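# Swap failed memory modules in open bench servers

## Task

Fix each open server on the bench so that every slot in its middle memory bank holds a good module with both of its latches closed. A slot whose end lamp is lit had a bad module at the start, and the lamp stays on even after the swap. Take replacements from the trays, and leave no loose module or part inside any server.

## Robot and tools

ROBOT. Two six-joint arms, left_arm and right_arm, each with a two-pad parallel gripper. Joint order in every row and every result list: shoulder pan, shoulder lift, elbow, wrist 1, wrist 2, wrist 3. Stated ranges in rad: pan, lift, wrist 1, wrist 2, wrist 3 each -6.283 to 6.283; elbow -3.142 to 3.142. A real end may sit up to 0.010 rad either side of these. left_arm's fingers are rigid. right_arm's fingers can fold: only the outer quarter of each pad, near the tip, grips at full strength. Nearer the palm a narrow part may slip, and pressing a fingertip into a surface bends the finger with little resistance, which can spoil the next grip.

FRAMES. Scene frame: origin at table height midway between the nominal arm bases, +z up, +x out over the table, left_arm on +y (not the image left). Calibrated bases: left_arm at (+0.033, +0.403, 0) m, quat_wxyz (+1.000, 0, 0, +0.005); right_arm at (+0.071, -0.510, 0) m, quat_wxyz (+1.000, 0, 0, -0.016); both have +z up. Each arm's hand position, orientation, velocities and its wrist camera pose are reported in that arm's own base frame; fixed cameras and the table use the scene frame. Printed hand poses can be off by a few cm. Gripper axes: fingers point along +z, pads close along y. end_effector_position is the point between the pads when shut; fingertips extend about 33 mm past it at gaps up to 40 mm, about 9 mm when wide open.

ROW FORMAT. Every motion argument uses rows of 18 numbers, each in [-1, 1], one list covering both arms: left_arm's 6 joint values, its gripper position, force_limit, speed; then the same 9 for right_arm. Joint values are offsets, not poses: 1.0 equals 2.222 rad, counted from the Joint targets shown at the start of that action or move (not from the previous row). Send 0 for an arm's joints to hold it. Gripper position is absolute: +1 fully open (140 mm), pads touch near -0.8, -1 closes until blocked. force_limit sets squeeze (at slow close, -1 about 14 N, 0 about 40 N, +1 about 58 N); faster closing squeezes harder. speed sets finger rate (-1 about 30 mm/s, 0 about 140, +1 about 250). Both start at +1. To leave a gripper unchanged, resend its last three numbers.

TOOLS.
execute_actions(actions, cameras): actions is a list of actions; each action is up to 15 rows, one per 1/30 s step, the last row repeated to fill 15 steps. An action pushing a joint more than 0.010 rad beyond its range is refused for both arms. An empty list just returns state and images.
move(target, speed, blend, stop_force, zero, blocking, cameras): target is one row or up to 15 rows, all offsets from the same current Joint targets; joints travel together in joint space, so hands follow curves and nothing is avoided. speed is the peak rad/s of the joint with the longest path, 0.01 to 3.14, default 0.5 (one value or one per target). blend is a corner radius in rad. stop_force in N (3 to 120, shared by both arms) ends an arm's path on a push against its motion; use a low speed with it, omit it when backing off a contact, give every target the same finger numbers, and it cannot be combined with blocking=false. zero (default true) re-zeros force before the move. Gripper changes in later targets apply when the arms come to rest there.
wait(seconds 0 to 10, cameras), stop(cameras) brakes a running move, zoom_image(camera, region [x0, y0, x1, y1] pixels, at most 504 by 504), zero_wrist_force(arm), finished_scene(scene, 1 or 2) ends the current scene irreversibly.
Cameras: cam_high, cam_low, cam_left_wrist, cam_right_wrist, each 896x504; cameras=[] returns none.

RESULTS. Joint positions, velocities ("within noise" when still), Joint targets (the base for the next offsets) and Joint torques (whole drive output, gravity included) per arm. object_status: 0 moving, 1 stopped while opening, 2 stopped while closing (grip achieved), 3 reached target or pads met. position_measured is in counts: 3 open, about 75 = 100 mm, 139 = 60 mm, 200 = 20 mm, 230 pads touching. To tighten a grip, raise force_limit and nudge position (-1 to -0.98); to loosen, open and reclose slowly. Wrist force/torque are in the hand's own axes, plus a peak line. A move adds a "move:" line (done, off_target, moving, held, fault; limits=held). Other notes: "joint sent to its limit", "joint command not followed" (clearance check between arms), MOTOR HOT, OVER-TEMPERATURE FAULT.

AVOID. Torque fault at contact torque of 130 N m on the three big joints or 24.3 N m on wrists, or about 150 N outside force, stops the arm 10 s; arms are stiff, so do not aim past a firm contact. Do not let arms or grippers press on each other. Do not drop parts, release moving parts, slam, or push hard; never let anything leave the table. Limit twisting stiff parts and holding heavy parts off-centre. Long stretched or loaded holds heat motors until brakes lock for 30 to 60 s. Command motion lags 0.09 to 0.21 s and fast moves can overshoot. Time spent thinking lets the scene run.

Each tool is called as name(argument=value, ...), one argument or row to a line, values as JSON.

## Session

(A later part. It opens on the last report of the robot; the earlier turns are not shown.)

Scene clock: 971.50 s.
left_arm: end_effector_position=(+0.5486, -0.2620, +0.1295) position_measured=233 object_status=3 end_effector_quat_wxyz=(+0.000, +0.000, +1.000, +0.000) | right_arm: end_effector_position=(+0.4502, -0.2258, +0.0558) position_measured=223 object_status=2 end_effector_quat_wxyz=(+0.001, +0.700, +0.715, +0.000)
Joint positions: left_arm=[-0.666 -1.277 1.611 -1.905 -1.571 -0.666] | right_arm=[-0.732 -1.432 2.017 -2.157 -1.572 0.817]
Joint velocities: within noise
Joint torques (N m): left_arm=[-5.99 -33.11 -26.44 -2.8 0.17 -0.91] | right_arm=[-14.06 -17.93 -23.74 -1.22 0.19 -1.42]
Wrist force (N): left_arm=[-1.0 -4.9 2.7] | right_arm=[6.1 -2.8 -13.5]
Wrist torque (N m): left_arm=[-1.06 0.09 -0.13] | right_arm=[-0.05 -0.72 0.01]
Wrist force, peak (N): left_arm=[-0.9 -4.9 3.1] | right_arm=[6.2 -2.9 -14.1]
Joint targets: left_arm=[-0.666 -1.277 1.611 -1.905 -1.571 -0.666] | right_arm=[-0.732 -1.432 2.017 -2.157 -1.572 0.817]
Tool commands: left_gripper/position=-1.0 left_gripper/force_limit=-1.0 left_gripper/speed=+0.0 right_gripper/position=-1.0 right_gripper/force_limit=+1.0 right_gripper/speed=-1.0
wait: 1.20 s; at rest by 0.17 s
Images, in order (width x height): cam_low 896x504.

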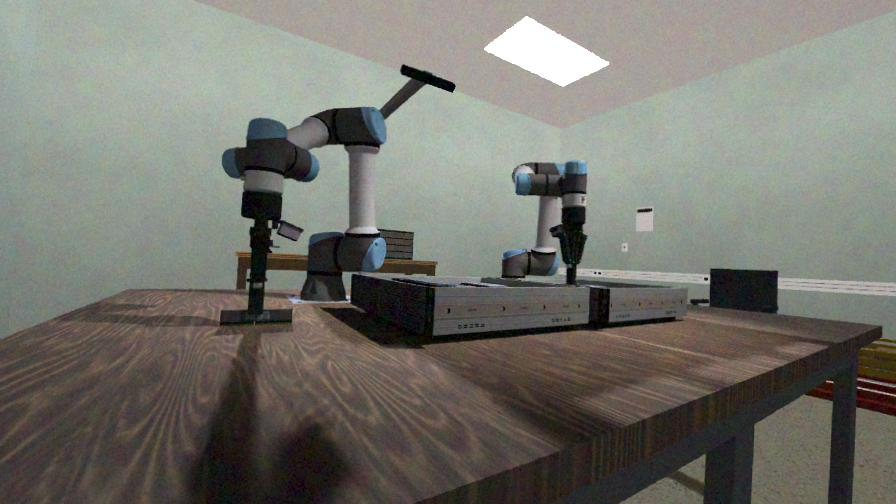

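move(
  target=[
    [0,0,0,0,0,0,-1,-1,0,0,-0.0608,-0.1130,0.1742,0,0,-1,1,-1],
    [0,0,0,0,0,0,-1,-1,0,0.4617,0.0380,-0.2248,0.1874,0,0.4617,-1,1,-1],
  ],
  speed=[0.2,0.5],
  cameras=["cam_low","cam_right_wrist"],
)

zoom_image(
  camera="cam_low",
  region=[440, 220, 540, 280],
)

zoom_image(
  camera="cam_right_wrist",
  region=[360, 0, 560, 340],
)

Scene clock: 981.20 s.
left_arm: end_effector_position=(+0.5486, -0.2620, +0.1295) position_measured=233 object_status=3 end_effector_quat_wxyz=(+0.000, +0.000, +1.000, +0.000) | right_arm: end_effector_position=(+0.5169, +0.2951, +0.1994) position_measured=223 object_status=2 end_effector_quat_wxyz=(+0.000, +0.700, +0.715, +0.000)
Joint positions: left_arm=[-0.666 -1.277 1.611 -1.905 -1.571 -0.666] | right_arm=[0.293 -1.348 1.518 -1.741 -1.572 1.843]
Joint velocities: within noise
Joint torques (N m): left_arm=[-7.2 -33.85 -26.97 -2.84 0.3 -0.87] | right_arm=[14.22 -28.86 -34.92 -0.53 0.21 1.42]
Wrist force (N): left_arm=[-0.9 -4.8 3.2] | right_arm=[3.8 -0.8 -1.9]
Wrist torque (N m): left_arm=[-1.04 0.08 -0.13] | right_arm=[-0.18 -0.79 0.01]
Wrist force, peak (N): left_arm=[-0.8 -5.0 3.5] | right_arm=[6.3 -3.0 -14.9]
Joint targets: left_arm=[-0.666 -1.277 1.611 -1.905 -1.571 -0.666] | right_arm=[0.294 -1.348 1.518 -1.741 -1.572 1.843]
move: done
Images, in order (width x height): cam_low 896x504, cam_right_wrist 896x504.

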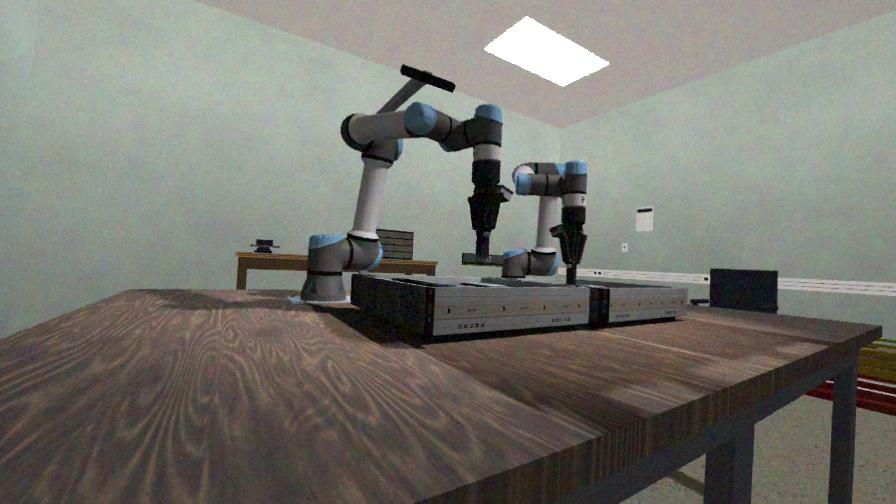

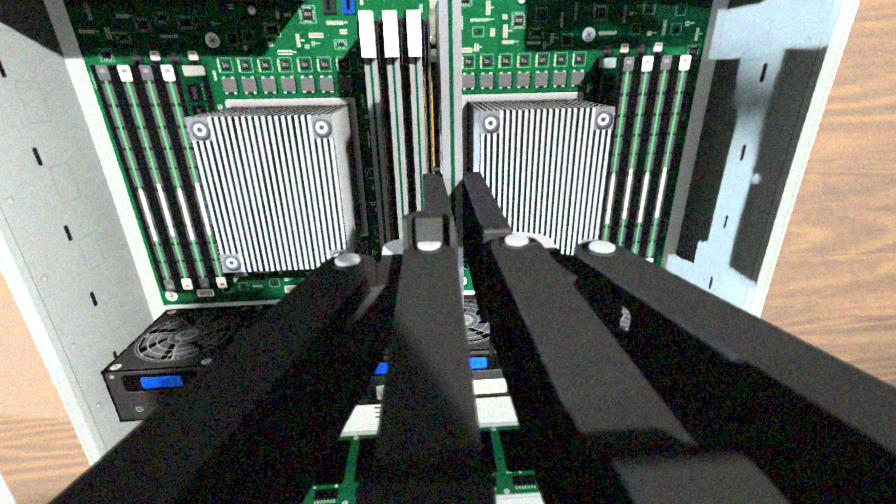

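Scaled by 5.040.

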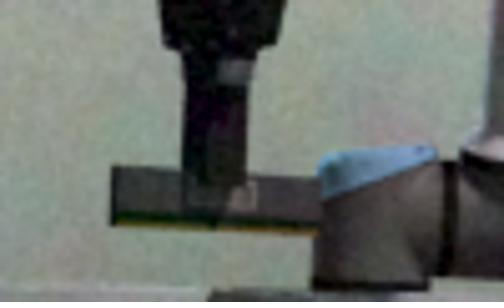

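Scaled by 1.482.

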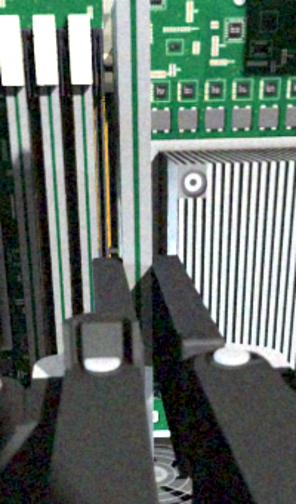

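Level and centred. Descend.

move(
  target=[
    [0,0,0,0,0,0,-1,-1,0,0,0.0205,0.0595,-0.079,0,0,-1,1,-1],
    [0,0,0,0,0,0,-1,-1,0,0,0.0268,0.0735,-0.1003,0,0,-1,1,-1],
  ],
  speed=[0.1,0.015],
  stop_force=20,
  cameras=["cam_low"],
)

Scene clock: 988.53 s.
left_arm: end_effector_position=(+0.5486, -0.2620, +0.1295) position_measured=233 object_status=3 end_effector_quat_wxyz=(+0.000, +0.000, +1.000, +0.000) | right_arm: end_effector_position=(+0.5171, +0.2954, +0.1092) position_measured=223 object_status=2 end_effector_quat_wxyz=(+0.000, +0.700, +0.715, +0.000)
Joint positions: left_arm=[-0.666 -1.277 1.611 -1.905 -1.571 -0.666] | right_arm=[0.294 -1.288 1.681 -1.963 -1.572 1.843]
Joint velocities: within noise
Joint torques (N m): left_arm=[-6.2 -32.48 -25.87 -2.83 0.16 -0.86] | right_arm=[12.02 -23.3 -7.82 -5.02 0.15 1.12]
Wrist force (N): left_arm=[-0.9 -4.9 3.1] | right_arm=[-1.2 -2.5 -13.8]
Wrist torque (N m): left_arm=[-1.06 0.07 -0.14] | right_arm=[-0.02 -0.40 0.15]
Wrist force, peak (N): left_arm=[-0.8 -5.2 3.2] | right_arm=[-1.9 -2.9 -15.6]
Joint targets: left_arm=[-0.666 -1.277 1.611 -1.905 -1.571 -0.666] | right_arm=[0.294 -1.288 1.681 -1.963 -1.572 1.843]
move: done
Images, in order (width x height): cam_low 896x504.

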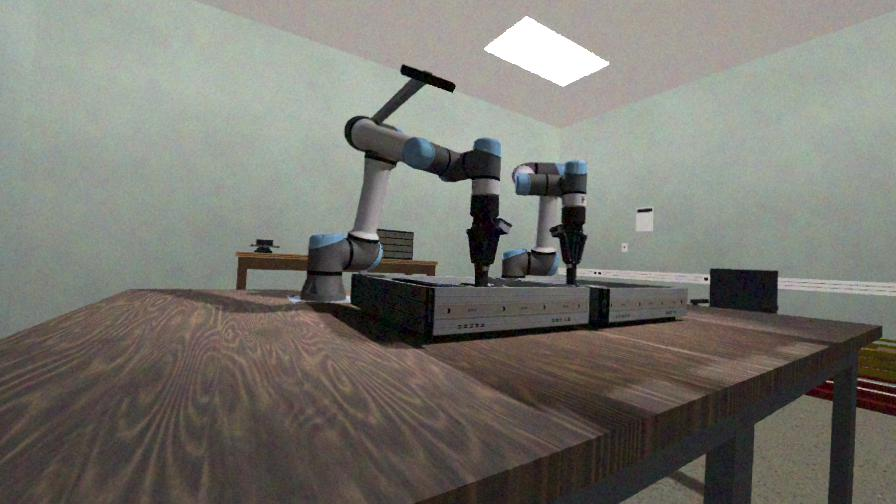

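move(
  target=[0,0,0,0,0,0,-1,-1,0,0,0.0031,0.0054,-0.0085,0,0,-1,1,-1],
  speed=0.012,
  stop_force=35,
  cameras=[],
)

Scene clock: 992.43 s.
left_arm: end_effector_position=(+0.5486, -0.2620, +0.1295) position_measured=233 object_status=3 end_effector_quat_wxyz=(+0.000, +0.000, +1.000, +0.000) | right_arm: end_effector_position=(+0.5171, +0.2953, +0.1046) position_measured=223 object_status=2 end_effector_quat_wxyz=(+0.000, +0.700, +0.715, +0.000)
Joint positions: left_arm=[-0.666 -1.277 1.611 -1.905 -1.571 -0.666] | right_arm=[0.294 -1.284 1.688 -1.975 -1.572 1.843]
Joint velocities: within noise
Joint torques (N m): left_arm=[-6.25 -33.01 -26.98 -2.9 -0.12 -0.79] | right_arm=[11.44 -17.09 -18.72 -0.66 1.9 0.85]
Wrist force (N): left_arm=[-1.0 -4.8 2.8] | right_arm=[-8.4 -9.8 -48.5]
Wrist torque (N m): left_arm=[-1.04 0.10 -0.13] | right_arm=[0.41 -0.68 0.13]
Wrist force, peak (N): left_arm=[-0.9 -5.1 3.1] | right_arm=[-10.5 -13.2 -58.7]
Joint targets: left_arm=[-0.666 -1.277 1.611 -1.905 -1.571 -0.666] | right_arm=[0.294 -1.284 1.688 -1.975 -1.572 1.843]
move: contact (right_arm)
No camera images: "cameras" was empty.

move(
  target=[0,0,0,0,0,0,-1,-1,0,-0.0004,-0.0013,0.0017,-0.0004,0,-0.0004,-1,1,-1],
  speed=0.01,
  cameras=[],
)

move(
  target=[0,0,0,0,0,0,-1,-1,0,0,0.0022,0.0038,-0.006,0,0,-1,1,-1],
  speed=0.01,
  stop_force=25,
  cameras=[],
)

Scene clock: 996.73 s.
left_arm: end_effector_position=(+0.5486, -0.2620, +0.1295) position_measured=233 object_status=3 end_effector_quat_wxyz=(+0.000, +0.000, +1.000, +0.000) | right_arm: end_effector_position=(+0.5162, +0.2946, +0.1046) position_measured=223 object_status=2 end_effector_quat_wxyz=(+0.000, +0.699, +0.715, +0.000)
Joint positions: left_arm=[-0.666 -1.277 1.611 -1.905 -1.571 -0.666] | right_arm=[0.293 -1.287 1.692 -1.976 -1.572 1.842]
Joint velocities: within noise
Joint torques (N m): left_arm=[-6.63 -31.7 -27.25 -2.82 0.13 -1.28] | right_arm=[-15.92 -30.47 5.95 1.04 -0.75 -1.54]
Wrist force (N): left_arm=[-1.0 -4.6 3.1] | right_arm=[12.0 9.0 -26.8]
Wrist torque (N m): left_arm=[-1.00 0.10 -0.13] | right_arm=[-0.73 -0.31 0.07]
Wrist force, peak (N): left_arm=[-1.1 -5.1 3.1] | right_arm=[-8.6 -9.7 -48.6]
Joint targets: left_arm=[-0.666 -1.277 1.611 -1.905 -1.571 -0.666] | right_arm=[0.293 -1.287 1.692 -1.976 -1.572 1.842]
move: done
No camera images: "cameras" was empty.

Scene clock: 997.57 s.
left_arm: end_effector_position=(+0.5486, -0.2620, +0.1295) position_measured=233 object_status=3 end_effector_quat_wxyz=(+0.000, +0.000, +1.000, +0.000) | right_arm: end_effector_position=(+0.5162, +0.2945, +0.1042) position_measured=223 object_status=2 end_effector_quat_wxyz=(+0.000, +0.699, +0.715, +0.000)
Joint positions: left_arm=[-0.666 -1.277 1.611 -1.905 -1.571 -0.666] | right_arm=[0.293 -1.286 1.693 -1.978 -1.572 1.842]
Joint velocities: within noise
Joint torques (N m): left_arm=[-6.24 -33.95 -25.5 -3.15 0.01 -0.67] | right_arm=[-16.68 -9.63 -6.9 6.06 -2.11 -1.42]
Wrist force (N): left_arm=[-0.9 -4.7 2.7] | right_arm=[9.8 1.2 -59.9]
Wrist torque (N m): left_arm=[-1.01 0.07 -0.13] | right_arm=[-0.32 -0.35 -0.01]
Wrist force, peak (N): left_arm=[-0.8 -4.9 3.3] | right_arm=[9.2 0.2 -62.3]
Joint targets: left_arm=[-0.666 -1.277 1.611 -1.905 -1.571 -0.666] | right_arm=[0.293 -1.286 1.693 -1.978 -1.572 1.842]
move: contact (right_arm); right_arm: the wrist 1 is farthest, 0.012 rad from its target
No camera images: "cameras" was empty.

move(
  target=[0,0,0,0,0,0,-1,-1,0,0.0002,-0.0016,-0.0037,0.0054,0,0.0002,-1,1,-1],
  speed=0.01,
  cameras=[],
)

move(
  target=[0,0,0,0,0,0,-1,-1,0,0,0,0,0,0,0,-0.66,1,-1],
  cameras=[],
)

move(
  target=[0,0,0,0,0,0,-1,-1,0,0.0002,-0.0091,-0.0160,0.0251,0,0.0002,-0.66,1,-1],
  speed=0.05,
  cameras=["cam_right_wrist","cam_low"],
)

zoom_image(
  camera="cam_right_wrist",
  region=[360, 0, 560, 340],
)

zoom_image(
  camera="cam_low",
  region=[440, 250, 520, 300],
)

Scene clock: 1004.97 s.
left_arm: end_effector_position=(+0.5486, -0.2620, +0.1295) position_measured=233 object_status=3 end_effector_quat_wxyz=(+0.000, +0.000, +1.000, +0.000) | right_arm: end_effector_position=(+0.5163, +0.2949, +0.1088) position_measured=223 object_status=2 end_effector_quat_wxyz=(+0.000, +0.699, +0.715, +0.000)
Joint positions: left_arm=[-0.666 -1.277 1.611 -1.905 -1.571 -0.666] | right_arm=[0.293 -1.29 1.685 -1.966 -1.572 1.843]
Joint velocities: within noise
Joint torques (N m): left_arm=[-6.69 -32.76 -26.81 -2.75 0.13 -1.05] | right_arm=[15.55 -47.18 -32.12 1.21 -0.57 1.49]
Wrist force (N): left_arm=[-1.2 -4.8 2.9] | right_arm=[3.4 4.5 1.8]
Wrist torque (N m): left_arm=[-1.03 0.13 -0.13] | right_arm=[-0.51 -0.66 -0.23]
Wrist force, peak (N): left_arm=[-1.1 -5.1 3.2] | right_arm=[9.7 1.5 -58.5]
Joint targets: left_arm=[-0.666 -1.277 1.611 -1.905 -1.571 -0.666] | right_arm=[0.293 -1.290 1.685 -1.966 -1.572 1.843]
move: done
No camera images: "cameras" was empty.

Scene clock: 1005.47 s.
left_arm: end_effector_position=(+0.5486, -0.2620, +0.1295) position_measured=233 object_status=3 end_effector_quat_wxyz=(+0.000, +0.000, +1.000, +0.000) | right_arm: end_effector_position=(+0.5163, +0.2949, +0.1089) position_measured=213 object_status=0 end_effector_quat_wxyz=(+0.000, +0.699, +0.715, +0.000)
Joint positions: left_arm=[-0.666 -1.277 1.611 -1.905 -1.571 -0.666] | right_arm=[0.293 -1.29 1.685 -1.966 -1.572 1.843]
Joint velocities: within noise
Joint torques (N m): left_arm=[-6.14 -32.04 -26.26 -2.72 -0.06 -0.81] | right_arm=[11.38 -43.83 -32.14 -3.15 -0.32 0.75]
Wrist force (N): left_arm=[-1.1 -4.6 2.7] | right_arm=[2.4 -0.8 -2.6]
Wrist torque (N m): left_arm=[-1.00 0.11 -0.12] | right_arm=[-0.17 -0.51 0.03]
Wrist force, peak (N): left_arm=[-1.3 -5.1 3.0] | right_arm=[3.3 4.7 0.8]
Joint targets: left_arm=[-0.666 -1.277 1.611 -1.905 -1.571 -0.666] | right_arm=[0.293 -1.290 1.685 -1.966 -1.572 1.843]
move: done
No camera images: "cameras" was empty.

Scene clock: 1006.93 s.
left_arm: end_effector_position=(+0.5486, -0.2620, +0.1295) position_measured=233 object_status=3 end_effector_quat_wxyz=(+0.000, +0.000, +1.000, +0.000) | right_arm: end_effector_position=(+0.5158, +0.2950, +0.1315) position_measured=213 object_status=3 end_effector_quat_wxyz=(+0.000, +0.699, +0.715, +0.000)
Joint positions: left_arm=[-0.666 -1.277 1.611 -1.905 -1.571 -0.666] | right_arm=[0.294 -1.31 1.649 -1.91 -1.572 1.843]
Joint velocities: within noise
Joint torques (N m): left_arm=[-6.23 -32.14 -26.02 -2.93 -0.03 -0.71] | right_arm=[14.32 -44.97 -35.1 -0.8 0.37 1.18]
Wrist force (N): left_arm=[-1.1 -4.9 3.0] | right_arm=[2.4 -0.7 -2.5]
Wrist torque (N m): left_arm=[-1.07 0.12 -0.12] | right_arm=[-0.16 -0.52 0.02]
Wrist force, peak (N): left_arm=[-1.1 -4.9 3.3] | right_arm=[2.6 -0.6 -3.0]
Joint targets: left_arm=[-0.666 -1.277 1.611 -1.905 -1.571 -0.666] | right_arm=[0.294 -1.310 1.649 -1.910 -1.572 1.843]
move: done
Images, in order (width x height): cam_low 896x504, cam_right_wrist 896x504.

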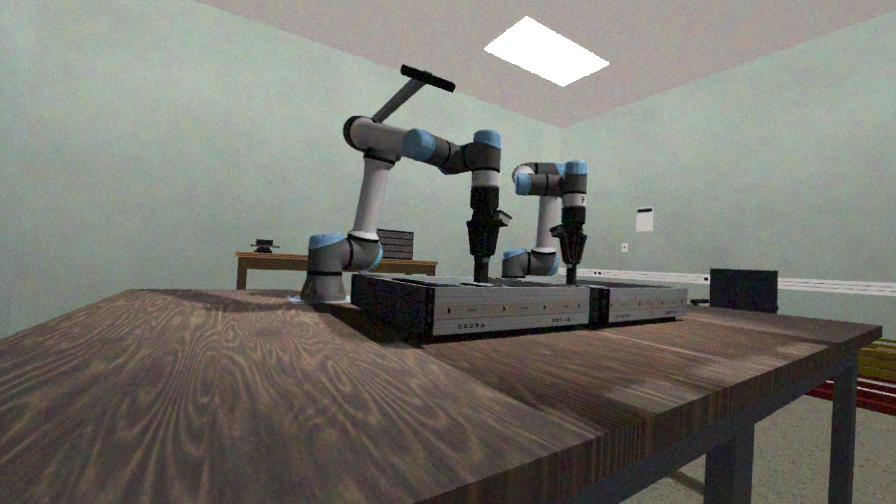

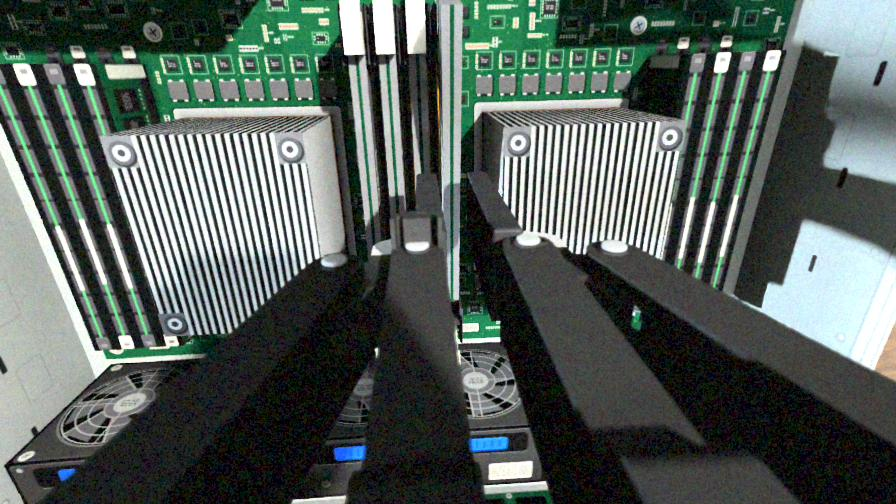

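Scaled by 1.482.

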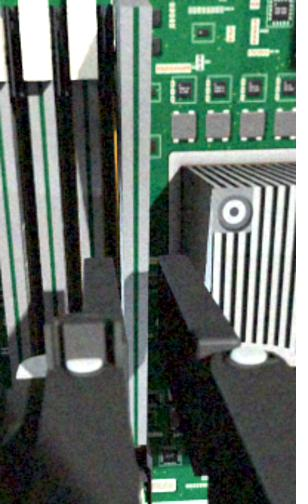

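Scaled by 6.300.

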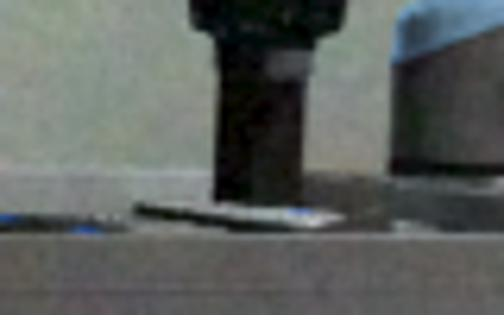

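move(
  target=[
    [0,0,0,0,0,0,-1,-1,0,0,-0.0171,-0.059,0.0761,0,0,-0.66,1,-1],
  ],
  speed=0.15,
  cameras=[],
)

move(
  target=[0,0,0,0,0,0,-1,-1,0,0,0,0,0,0,0,1,0,1],
  cameras=["cam_right_wrist"],
)

zoom_image(
  camera="cam_right_wrist",
  region=[350, 0, 480, 100],
)

zoom_image(
  camera="cam_right_wrist",
  region=[370, 220, 500, 320],
)

Scene clock: 1013.30 s.
left_arm: end_effector_position=(+0.5486, -0.2620, +0.1295) position_measured=233 object_status=3 end_effector_quat_wxyz=(+0.000, +0.000, +1.000, +0.000) | right_arm: end_effector_position=(+0.5167, +0.2953, +0.1995) position_measured=213 object_status=3 end_effector_quat_wxyz=(+0.000, +0.699, +0.715, +0.000)
Joint positions: left_arm=[-0.666 -1.277 1.611 -1.905 -1.571 -0.666] | right_arm=[0.294 -1.348 1.518 -1.741 -1.572 1.843]
Joint velocities: within noise
Joint torques (N m): left_arm=[-6.13 -33.38 -26.51 -2.7 -0.09 -0.69] | right_arm=[13.14 -43.91 -34.27 -0.46 1.93 1.2]
Wrist force (N): left_arm=[-1.2 -4.9 2.8] | right_arm=[2.9 -0.6 -2.7]
Wrist torque (N m): left_arm=[-1.08 0.13 -0.13] | right_arm=[-0.13 -0.60 0.01]
Wrist force, peak (N): left_arm=[-1.0 -5.1 3.3] | right_arm=[3.0 -0.8 -2.7]
Joint targets: left_arm=[-0.666 -1.277 1.611 -1.905 -1.571 -0.666] | right_arm=[0.294 -1.348 1.518 -1.741 -1.572 1.843]
move: done
No camera images: "cameras" was empty.

Scene clock: 1014.13 s.
left_arm: end_effector_position=(+0.5486, -0.2620, +0.1295) position_measured=233 object_status=3 end_effector_quat_wxyz=(+0.000, +0.000, +1.000, +0.000) | right_arm: end_effector_position=(+0.5167, +0.2953, +0.1996) position_measured=3 object_status=0 end_effector_quat_wxyz=(+0.000, +0.699, +0.715, +0.000)
Joint positions: left_arm=[-0.666 -1.277 1.611 -1.905 -1.571 -0.666] | right_arm=[0.294 -1.348 1.518 -1.741 -1.572 1.843]
Joint velocities: within noise
Joint torques (N m): left_arm=[-6.82 -33.34 -26.24 -2.77 0.14 -0.89] | right_arm=[13.3 -44 -33.23 -0.54 2 1.18]
Wrist force (N): left_arm=[-1.0 -4.7 3.0] | right_arm=[2.6 -0.8 -2.6]
Wrist torque (N m): left_arm=[-1.03 0.09 -0.13] | right_arm=[-0.17 -0.54 0.01]
Wrist force, peak (N): left_arm=[-0.9 -5.0 3.1] | right_arm=[2.7 -0.8 -2.7]
Joint targets: left_arm=[-0.666 -1.277 1.611 -1.905 -1.571 -0.666] | right_arm=[0.294 -1.348 1.518 -1.741 -1.572 1.843]
move: done
Images, in order (width x height): cam_right_wrist 896x504.

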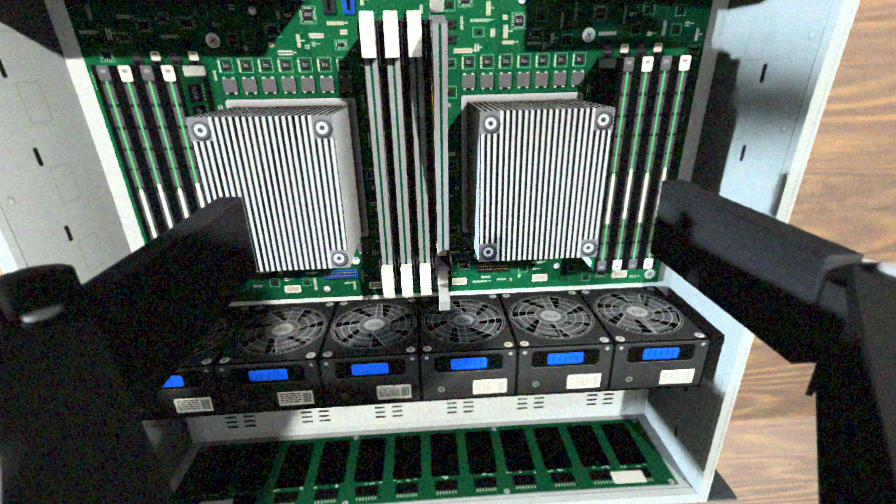

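Scaled by 3.877.

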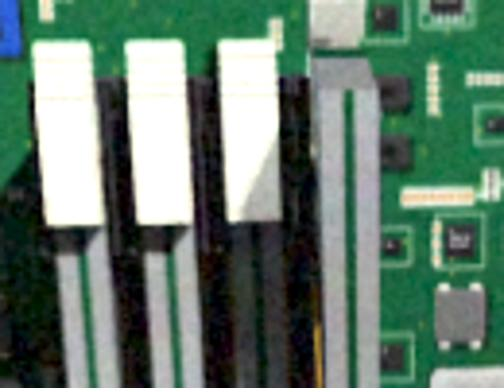

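Scaled by 3.877.

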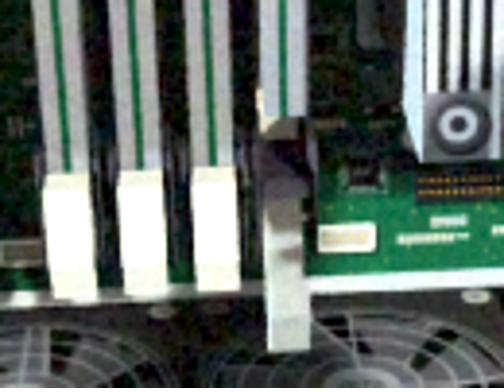

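move(
  target=[
    [0,0,0,0,0,0,-1,-1,0,0,0,0,0,0,0,-0.62,0,-0.5],
    [0,0,0,0,0,0,-1,-1,0,0,0.0206,0.06,-0.0806,0,0,-0.62,0,-0.5],
    [0,0,0,0,0,0,-1,-1,0,0,0.0278,0.0756,-0.1034,0,0,-0.62,0,-0.5],
  ],
  speed=[0.5,0.15,0.03],
  cameras=[],
)

move(
  target=[0,0,0,0,0,0,-1,-1,0,0,0,0,0,0,0,-1,1,-1],
  cameras=[],
)

wait(
  seconds=1,
  cameras=["cam_right_wrist"],
)

Scene clock: 1043.70 s.
left_arm: end_effector_position=(+0.5486, -0.2620, +0.1295) position_measured=233 object_status=3 end_effector_quat_wxyz=(+0.000, +0.000, +1.000, +0.000) | right_arm: end_effector_position=(+0.5169, +0.2953, +0.1068) position_measured=208 object_status=3 end_effector_quat_wxyz=(+0.000, +0.699, +0.715, +0.000)
Joint positions: left_arm=[-0.666 -1.277 1.611 -1.905 -1.571 -0.666] | right_arm=[0.294 -1.287 1.686 -1.97 -1.572 1.843]
Joint velocities: within noise
Joint torques (N m): left_arm=[-5.76 -34.41 -26.23 -2.68 -0.24 -0.66] | right_arm=[11.85 -29.95 -10.15 -5.55 1.97 1]
Wrist force (N): left_arm=[-1.2 -4.7 2.6] | right_arm=[2.5 -0.5 -2.8]
Wrist torque (N m): left_arm=[-1.03 0.14 -0.13] | right_arm=[-0.10 -0.54 0.02]
Wrist force, peak (N): left_arm=[-0.9 -5.2 3.2] | right_arm=[2.7 -0.5 -3.1]
Joint targets: left_arm=[-0.666 -1.277 1.611 -1.905 -1.571 -0.666] | right_arm=[0.294 -1.286 1.686 -1.971 -1.572 1.843]
move: done
No camera images: "cameras" was empty.

Scene clock: 1044.67 s.
left_arm: end_effector_position=(+0.5486, -0.2620, +0.1295) position_measured=233 object_status=3 end_effector_quat_wxyz=(+0.000, +0.000, +1.000, +0.000) | right_arm: end_effector_position=(+0.5169, +0.2953, +0.1067) position_measured=223 object_status=0 end_effector_quat_wxyz=(+0.000, +0.699, +0.715, +0.000)
Joint positions: left_arm=[-0.666 -1.277 1.611 -1.905 -1.571 -0.666] | right_arm=[0.294 -1.286 1.686 -1.971 -1.572 1.843]
Joint velocities: within noise
Joint torques (N m): left_arm=[-7.02 -33.94 -25.91 -2.86 0.04 -0.92] | right_arm=[11.88 -29.75 -10.45 -4.96 1.86 1.08]
Wrist force (N): left_arm=[-0.9 -5.1 2.9] | right_arm=[0.8 -2.0 -11.6]
Wrist torque (N m): left_arm=[-1.12 0.08 -0.13] | right_arm=[0.02 -0.50 0.00]
Wrist force, peak (N): left_arm=[-0.9 -5.1 2.9] | right_arm=[0.9 -2.3 -11.7]
Joint targets: left_arm=[-0.666 -1.277 1.611 -1.905 -1.571 -0.666] | right_arm=[0.294 -1.286 1.686 -1.971 -1.572 1.843]
move: done
No camera images: "cameras" was empty.

Scene clock: 1045.67 s.
left_arm: end_effector_position=(+0.5486, -0.2620, +0.1295) position_measured=233 object_status=3 end_effector_quat_wxyz=(+0.000, +0.000, +1.000, +0.000) | right_arm: end_effector_position=(+0.5169, +0.2953, +0.1067) position_measured=223 object_status=2 end_effector_quat_wxyz=(+0.000, +0.699, +0.715, +0.000)
Joint positions: left_arm=[-0.666 -1.277 1.611 -1.905 -1.571 -0.666] | right_arm=[0.294 -1.286 1.686 -1.971 -1.572 1.843]
Joint velocities: within noise
Joint torques (N m): left_arm=[-7.39 -33.43 -25.37 -2.49 0.07 -0.69] | right_arm=[11.61 -28.85 -9.95 -4.64 1.91 1]
Wrist force (N): left_arm=[-0.9 -4.7 2.9] | right_arm=[1.1 -2.6 -10.3]
Wrist torque (N m): left_arm=[-1.02 0.06 -0.13] | right_arm=[-0.04 -0.56 0.00]
Wrist force, peak (N): left_arm=[-0.9 -4.9 3.5] | right_arm=[1.1 -2.5 -11.5]
Joint targets: left_arm=[-0.666 -1.277 1.611 -1.905 -1.571 -0.666] | right_arm=[0.294 -1.286 1.686 -1.971 -1.572 1.843]
Tool commands: left_gripper/position=-1.0 left_gripper/force_limit=-1.0 left_gripper/speed=+0.0 right_gripper/position=-1.0 right_gripper/force_limit=+1.0 right_gripper/speed=-1.0
wait: 1.00 s; at rest by 0.17 s
Images, in order (width x height): cam_right_wrist 896x504.

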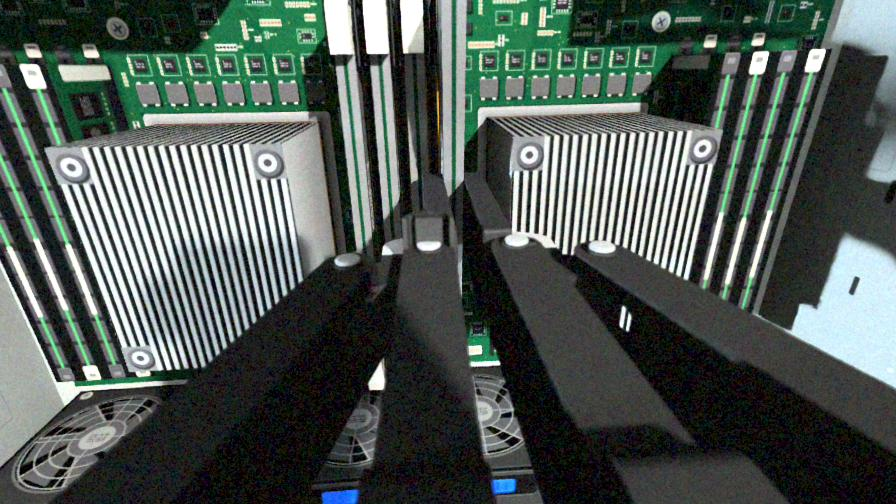

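move(
  target=[
    [0,0,0,0,0,0,-1,-1,0,0,-0.0119,-0.0221,0.034,0,0,-1,1,-1],
    [0,0,0,0,0,0,-1,-1,0,-0.0129,-0.0207,-0.0135,0.0343,0,-0.013,-1,1,-1],
  ],
  speed=0.05,
  cameras=["cam_right_wrist","cam_low"],
)

zoom_image(
  camera="cam_low",
  region=[430, 240, 530, 300],
)

zoom_image(
  camera="cam_right_wrist",
  region=[340, 0, 540, 400],
)

Scene clock: 1055.60 s.
left_arm: end_effector_position=(+0.5486, -0.2620, +0.1295) position_measured=233 object_status=3 end_effector_quat_wxyz=(+0.000, +0.000, +1.000, +0.000) | right_arm: end_effector_position=(+0.5170, +0.2783, +0.1396) position_measured=223 object_status=2 end_effector_quat_wxyz=(+0.000, +0.699, +0.715, +0.000)
Joint positions: left_arm=[-0.666 -1.277 1.611 -1.905 -1.571 -0.666] | right_arm=[0.265 -1.332 1.656 -1.894 -1.572 1.815]
Joint velocities: within noise
Joint torques (N m): left_arm=[-6.06 -33.4 -26.46 -2.73 -0.29 -0.93] | right_arm=[-15.03 -44.77 -10.65 -0.51 1.85 -1.5]
Wrist force (N): left_arm=[-1.3 -4.7 3.1] | right_arm=[2.5 -0.5 -2.3]
Wrist torque (N m): left_arm=[-1.02 0.16 -0.12] | right_arm=[-0.11 -0.54 0.02]
Wrist force, peak (N): left_arm=[-1.2 -5.1 3.0] | right_arm=[1.1 -2.4 -11.1]
Joint targets: left_arm=[-0.666 -1.277 1.611 -1.905 -1.571 -0.666] | right_arm=[0.265 -1.332 1.656 -1.894 -1.572 1.814]
move: done
Images, in order (width x height): cam_low 896x504, cam_right_wrist 896x504.

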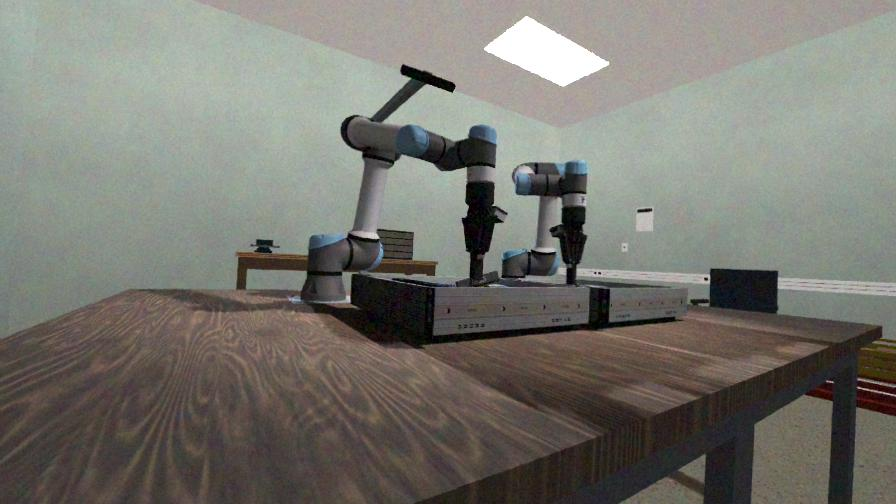

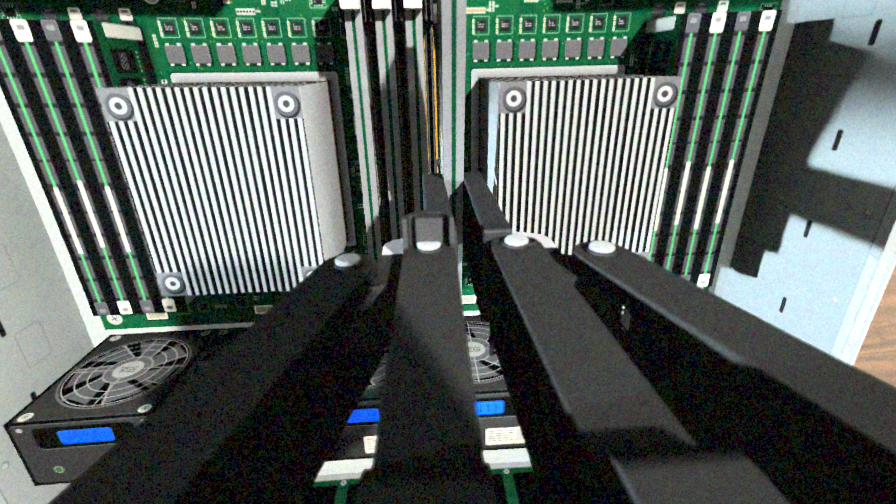

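Scaled by 5.040.

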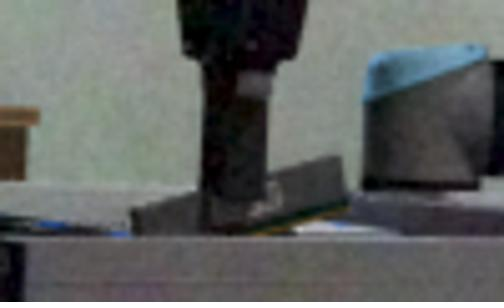

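Scaled by 1.260.

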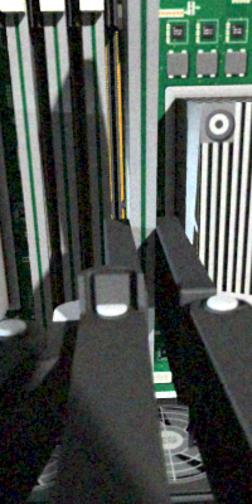

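move(
  target=[
    [0,0,0,0,0,0,-1,-1,0,0,-0.0189,-0.054,0.0725,0,0,-1,1,-1],
    [0,0,0,0,0,0,-1,-1,0,-0.4452,-0.1092,0.0520,0.0568,0,-0.4453,-1,1,-1],
    [0,0,0,0,0,0,-1,-1,0,-0.4452,-0.0730,0.1362,-0.0635,0,-0.4453,-1,1,-1],
  ],
  speed=[0.15,0.6,0.15],
  cameras=[],
)

move(
  target=[0,0,0,0,0,0,-1,-1,0,0,0.0305,0.0332,-0.0637,0,0,-1,1,-1],
  speed=0.03,
  stop_force=30,
  cameras=["cam_low"],
)

zoom_image(
  camera="cam_low",
  region=[210, 280, 310, 340],
)

Scene clock: 1067.97 s.
left_arm: end_effector_position=(+0.5486, -0.2620, +0.1295) position_measured=233 object_status=3 end_effector_quat_wxyz=(+0.000, +0.000, +1.000, +0.000) | right_arm: end_effector_position=(+0.4499, -0.2203, +0.0998) position_measured=223 object_status=2 end_effector_quat_wxyz=(+0.000, +0.699, +0.715, +0.000)
Joint positions: left_arm=[-0.666 -1.277 1.611 -1.905 -1.571 -0.666] | right_arm=[-0.724 -1.495 1.959 -2.035 -1.572 0.825]
Joint velocities: within noise
Joint torques (N m): left_arm=[-5.77 -33.42 -26.94 -2.71 -0.15 -0.93] | right_arm=[-14.64 -18.96 -8.4 -5.14 -1.86 -1.44]
Wrist force (N): left_arm=[-0.9 -4.8 3.1] | right_arm=[2.6 -0.6 -2.2]
Wrist torque (N m): left_arm=[-1.05 0.06 -0.13] | right_arm=[-0.11 -0.58 0.01]
Wrist force, peak (N): left_arm=[-1.1 -5.2 3.3] | right_arm=[4.9 -1.2 -2.5]
Joint targets: left_arm=[-0.666 -1.277 1.611 -1.905 -1.571 -0.666] | right_arm=[-0.724 -1.495 1.959 -2.035 -1.572 0.825]
move: done
No camera images: "cameras" was empty.

Scene clock: 1073.40 s.
left_arm: end_effector_position=(+0.5486, -0.2620, +0.1295) position_measured=233 object_status=3 end_effector_quat_wxyz=(+0.000, +0.000, +1.000, +0.000) | right_arm: end_effector_position=(+0.4504, -0.2207, +0.0547) position_measured=223 object_status=2 end_effector_quat_wxyz=(+0.000, +0.699, +0.715, +0.000)
Joint positions: left_arm=[-0.666 -1.277 1.611 -1.905 -1.571 -0.666] | right_arm=[-0.724 -1.435 2.024 -2.16 -1.572 0.825]
Joint velocities: within noise
Joint torques (N m): left_arm=[-6.16 -33.36 -25.98 -2.67 0.09 -0.9] | right_arm=[-14.33 -22.12 -21.12 0.88 -1.8 -1.45]
Wrist force (N): left_arm=[-1.2 -4.7 3.1] | right_arm=[5.4 -3.3 -28.9]
Wrist torque (N m): left_arm=[-1.03 0.14 -0.13] | right_arm=[-0.22 -0.72 0.00]
Wrist force, peak (N): left_arm=[-1.1 -5.0 3.5] | right_arm=[15.2 -11.7 -63.1]
Joint targets: left_arm=[-0.666 -1.277 1.611 -1.905 -1.571 -0.666] | right_arm=[-0.724 -1.435 2.024 -2.160 -1.572 0.825]
move: contact (right_arm); right_arm: the wrist 1 is farthest, 0.016 rad from its target
Images, in order (width x height): cam_low 896x504.

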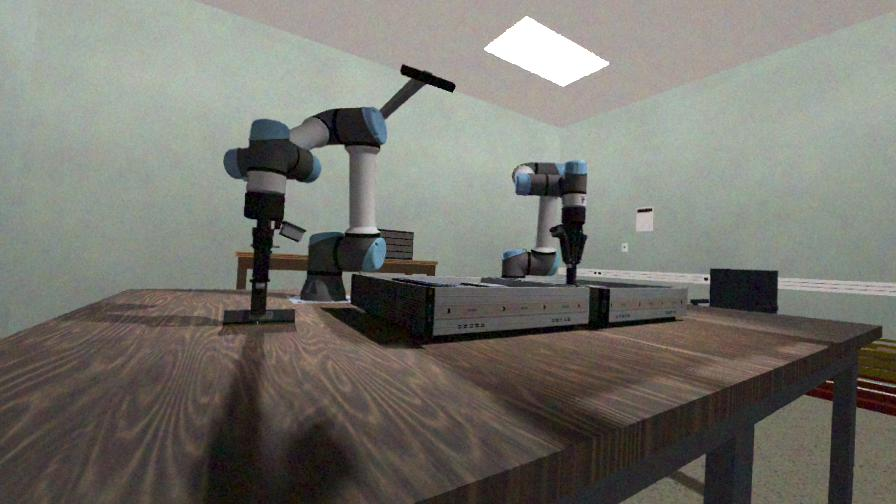

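Scaled by 5.040.

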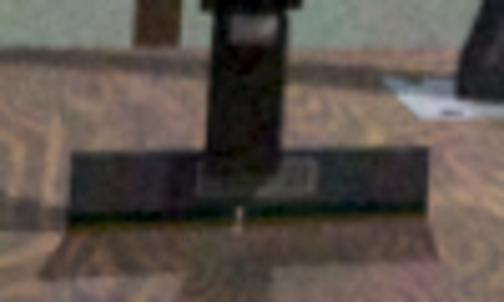

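move(
  target=[
    [0,0,0,0,0,0,-1,-1,0,0,-0.0628,-0.1136,0.1766,0,0,-1,1,-1],
    [0,0,0,0,0,0,-1,-1,0,0.4452,0.0307,-0.2172,0.1866,0,0.4453,-1,1,-1],
  ],
  speed=[0.2,0.5],
  cameras=["cam_low"],
)

zoom_image(
  camera="cam_low",
  region=[430, 220, 530, 280],
)

Scene clock: 1082.43 s.
left_arm: end_effector_position=(+0.5486, -0.2620, +0.1295) position_measured=233 object_status=3 end_effector_quat_wxyz=(+0.000, +0.000, +1.000, +0.000) | right_arm: end_effector_position=(+0.5174, +0.2781, +0.1995) position_measured=223 object_status=2 end_effector_quat_wxyz=(+0.000, +0.699, +0.715, +0.000)
Joint positions: left_arm=[-0.666 -1.277 1.611 -1.905 -1.571 -0.666] | right_arm=[0.265 -1.367 1.541 -1.746 -1.572 1.814]
Joint velocities: within noise
Joint torques (N m): left_arm=[-6.62 -33.46 -25.15 -2.47 -0.29 -0.87] | right_arm=[14.2 -27.81 -34.76 -0.54 0.18 0.94]
Wrist force (N): left_arm=[-1.2 -4.9 3.1] | right_arm=[2.8 -1.3 -2.2]
Wrist torque (N m): left_arm=[-1.05 0.15 -0.14] | right_arm=[-0.30 -0.59 0.01]
Wrist force, peak (N): left_arm=[-1.3 -5.1 3.3] | right_arm=[5.5 -3.1 -29.3]
Joint targets: left_arm=[-0.666 -1.277 1.611 -1.905 -1.571 -0.666] | right_arm=[0.265 -1.367 1.541 -1.746 -1.572 1.814]
move: done
Images, in order (width x height): cam_low 896x504.

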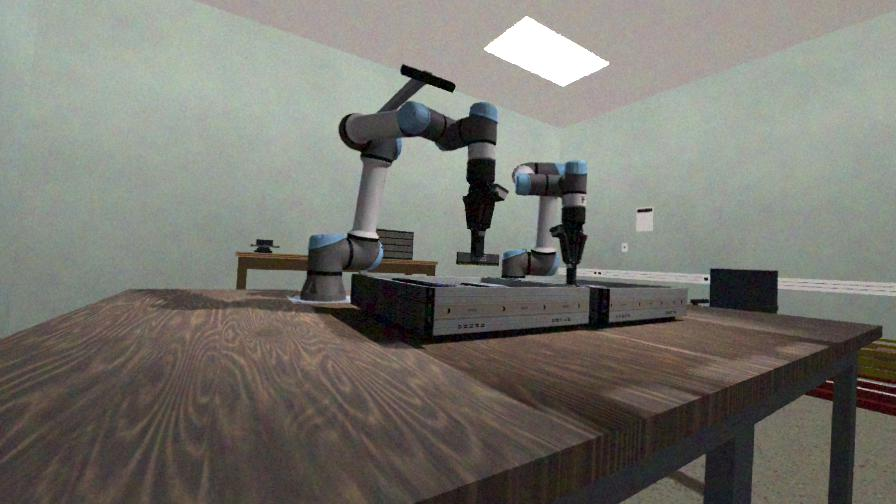

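Scaled by 5.040.

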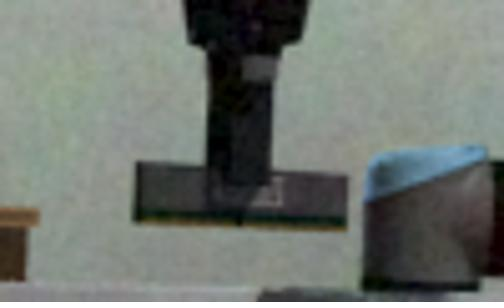

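move(
  target=[
    [0,0,0,0,0,0,-1,-1,0,0,0.0195,0.0592,-0.0781,0,0,-1,1,-1],
    [0,0,0,0,0,0,-1,-1,0,0,0.0292,0.0775,-0.1061,0,0,-1,1,-1],
  ],
  speed=[0.12,0.015],
  stop_force=12,
  cameras=["cam_right_wrist","cam_low"],
)

zoom_image(
  camera="cam_low",
  region=[430, 240, 530, 300],
)

Scene clock: 1092.80 s.
left_arm: end_effector_position=(+0.5486, -0.2620, +0.1295) position_measured=233 object_status=3 end_effector_quat_wxyz=(+0.000, +0.000, +1.000, +0.000) | right_arm: end_effector_position=(+0.5171, +0.2782, +0.1090) position_measured=223 object_status=2 end_effector_quat_wxyz=(+0.000, +0.699, +0.715, -0.001)
Joint positions: left_arm=[-0.666 -1.277 1.611 -1.905 -1.571 -0.666] | right_arm=[0.265 -1.306 1.705 -1.969 -1.572 1.814]
Joint velocities: within noise
Joint torques (N m): left_arm=[-7.43 -33.4 -26.32 -2.74 -0.18 -0.89] | right_arm=[9.82 -41.4 -28.52 0.28 0.91 0.81]
Wrist force (N): left_arm=[-0.7 -4.5 2.9] | right_arm=[4.6 1.5 -7.5]
Wrist torque (N m): left_arm=[-0.98 0.02 -0.13] | right_arm=[-0.54 -0.74 0.18]
Wrist force, peak (N): left_arm=[-1.4 -5.0 3.2] | right_arm=[7.6 2.1 -15.1]
Joint targets: left_arm=[-0.666 -1.277 1.611 -1.905 -1.571 -0.666] | right_arm=[0.265 -1.306 1.705 -1.969 -1.572 1.814]
move: contact (right_arm); path passed 1 of 2 targets; right_arm: the wrist 1 is farthest, 0.013 rad from its target
Images, in order (width x height): cam_low 896x504, cam_right_wrist 896x504.

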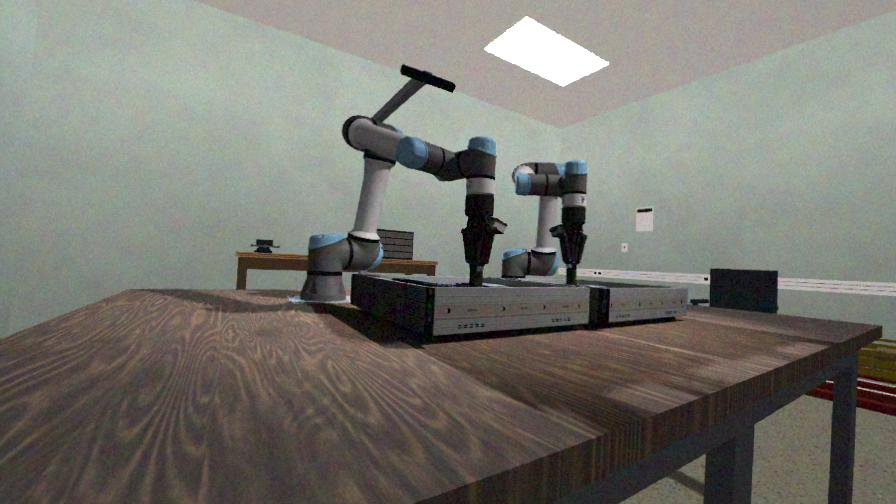

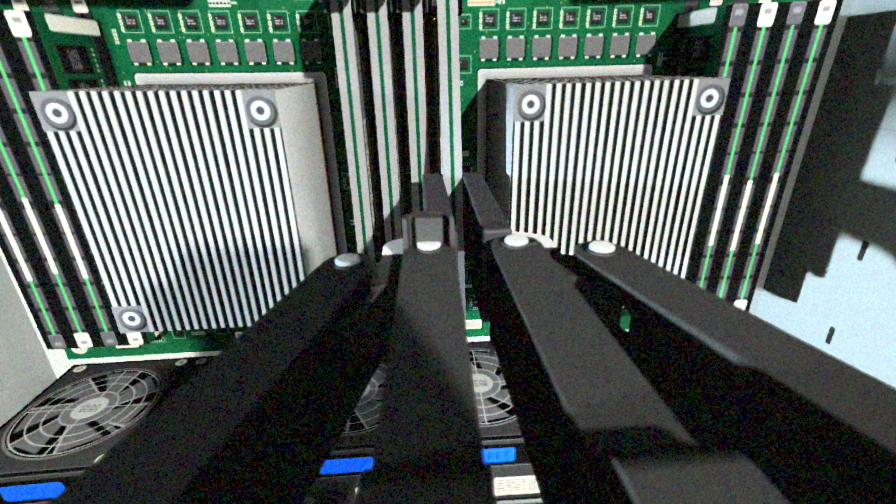

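Scaled by 5.040.

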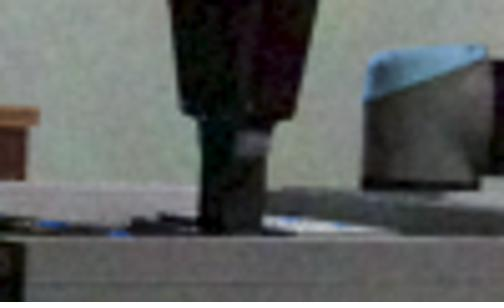

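move(
  target=[0,0,0,0,0,0,-1,-1,0,0,0.0046,0.0075,-0.0121,0,0,-1,1,-1],
  speed=0.012,
  stop_force=35,
  cameras=[],
)

Scene clock: 1096.60 s.
left_arm: end_effector_position=(+0.5486, -0.2620, +0.1295) position_measured=233 object_status=3 end_effector_quat_wxyz=(+0.000, +0.000, +1.000, +0.000) | right_arm: end_effector_position=(+0.5172, +0.2783, +0.1052) position_measured=223 object_status=2 end_effector_quat_wxyz=(+0.000, +0.699, +0.715, -0.001)
Joint positions: left_arm=[-0.666 -1.277 1.611 -1.905 -1.571 -0.666] | right_arm=[0.265 -1.302 1.711 -1.979 -1.572 1.814]
Joint velocities: within noise
Joint torques (N m): left_arm=[-7.56 -32.33 -24.49 -2.51 -0.03 -0.84] | right_arm=[7.09 -19.09 -15.73 2.61 -3.63 0.88]
Wrist force (N): left_arm=[-1.0 -4.9 2.9] | right_arm=[12.9 -4.2 -42.4]
Wrist torque (N m): left_arm=[-1.06 0.09 -0.13] | right_arm=[-0.19 -0.82 0.19]
Wrist force, peak (N): left_arm=[-1.3 -5.0 3.1] | right_arm=[11.4 -8.1 -53.0]
Joint targets: left_arm=[-0.666 -1.277 1.611 -1.905 -1.571 -0.666] | right_arm=[0.265 -1.302 1.711 -1.979 -1.572 1.814]
move: contact (right_arm); right_arm: the wrist 1 is farthest, 0.017 rad from its target
No camera images: "cameras" was empty.


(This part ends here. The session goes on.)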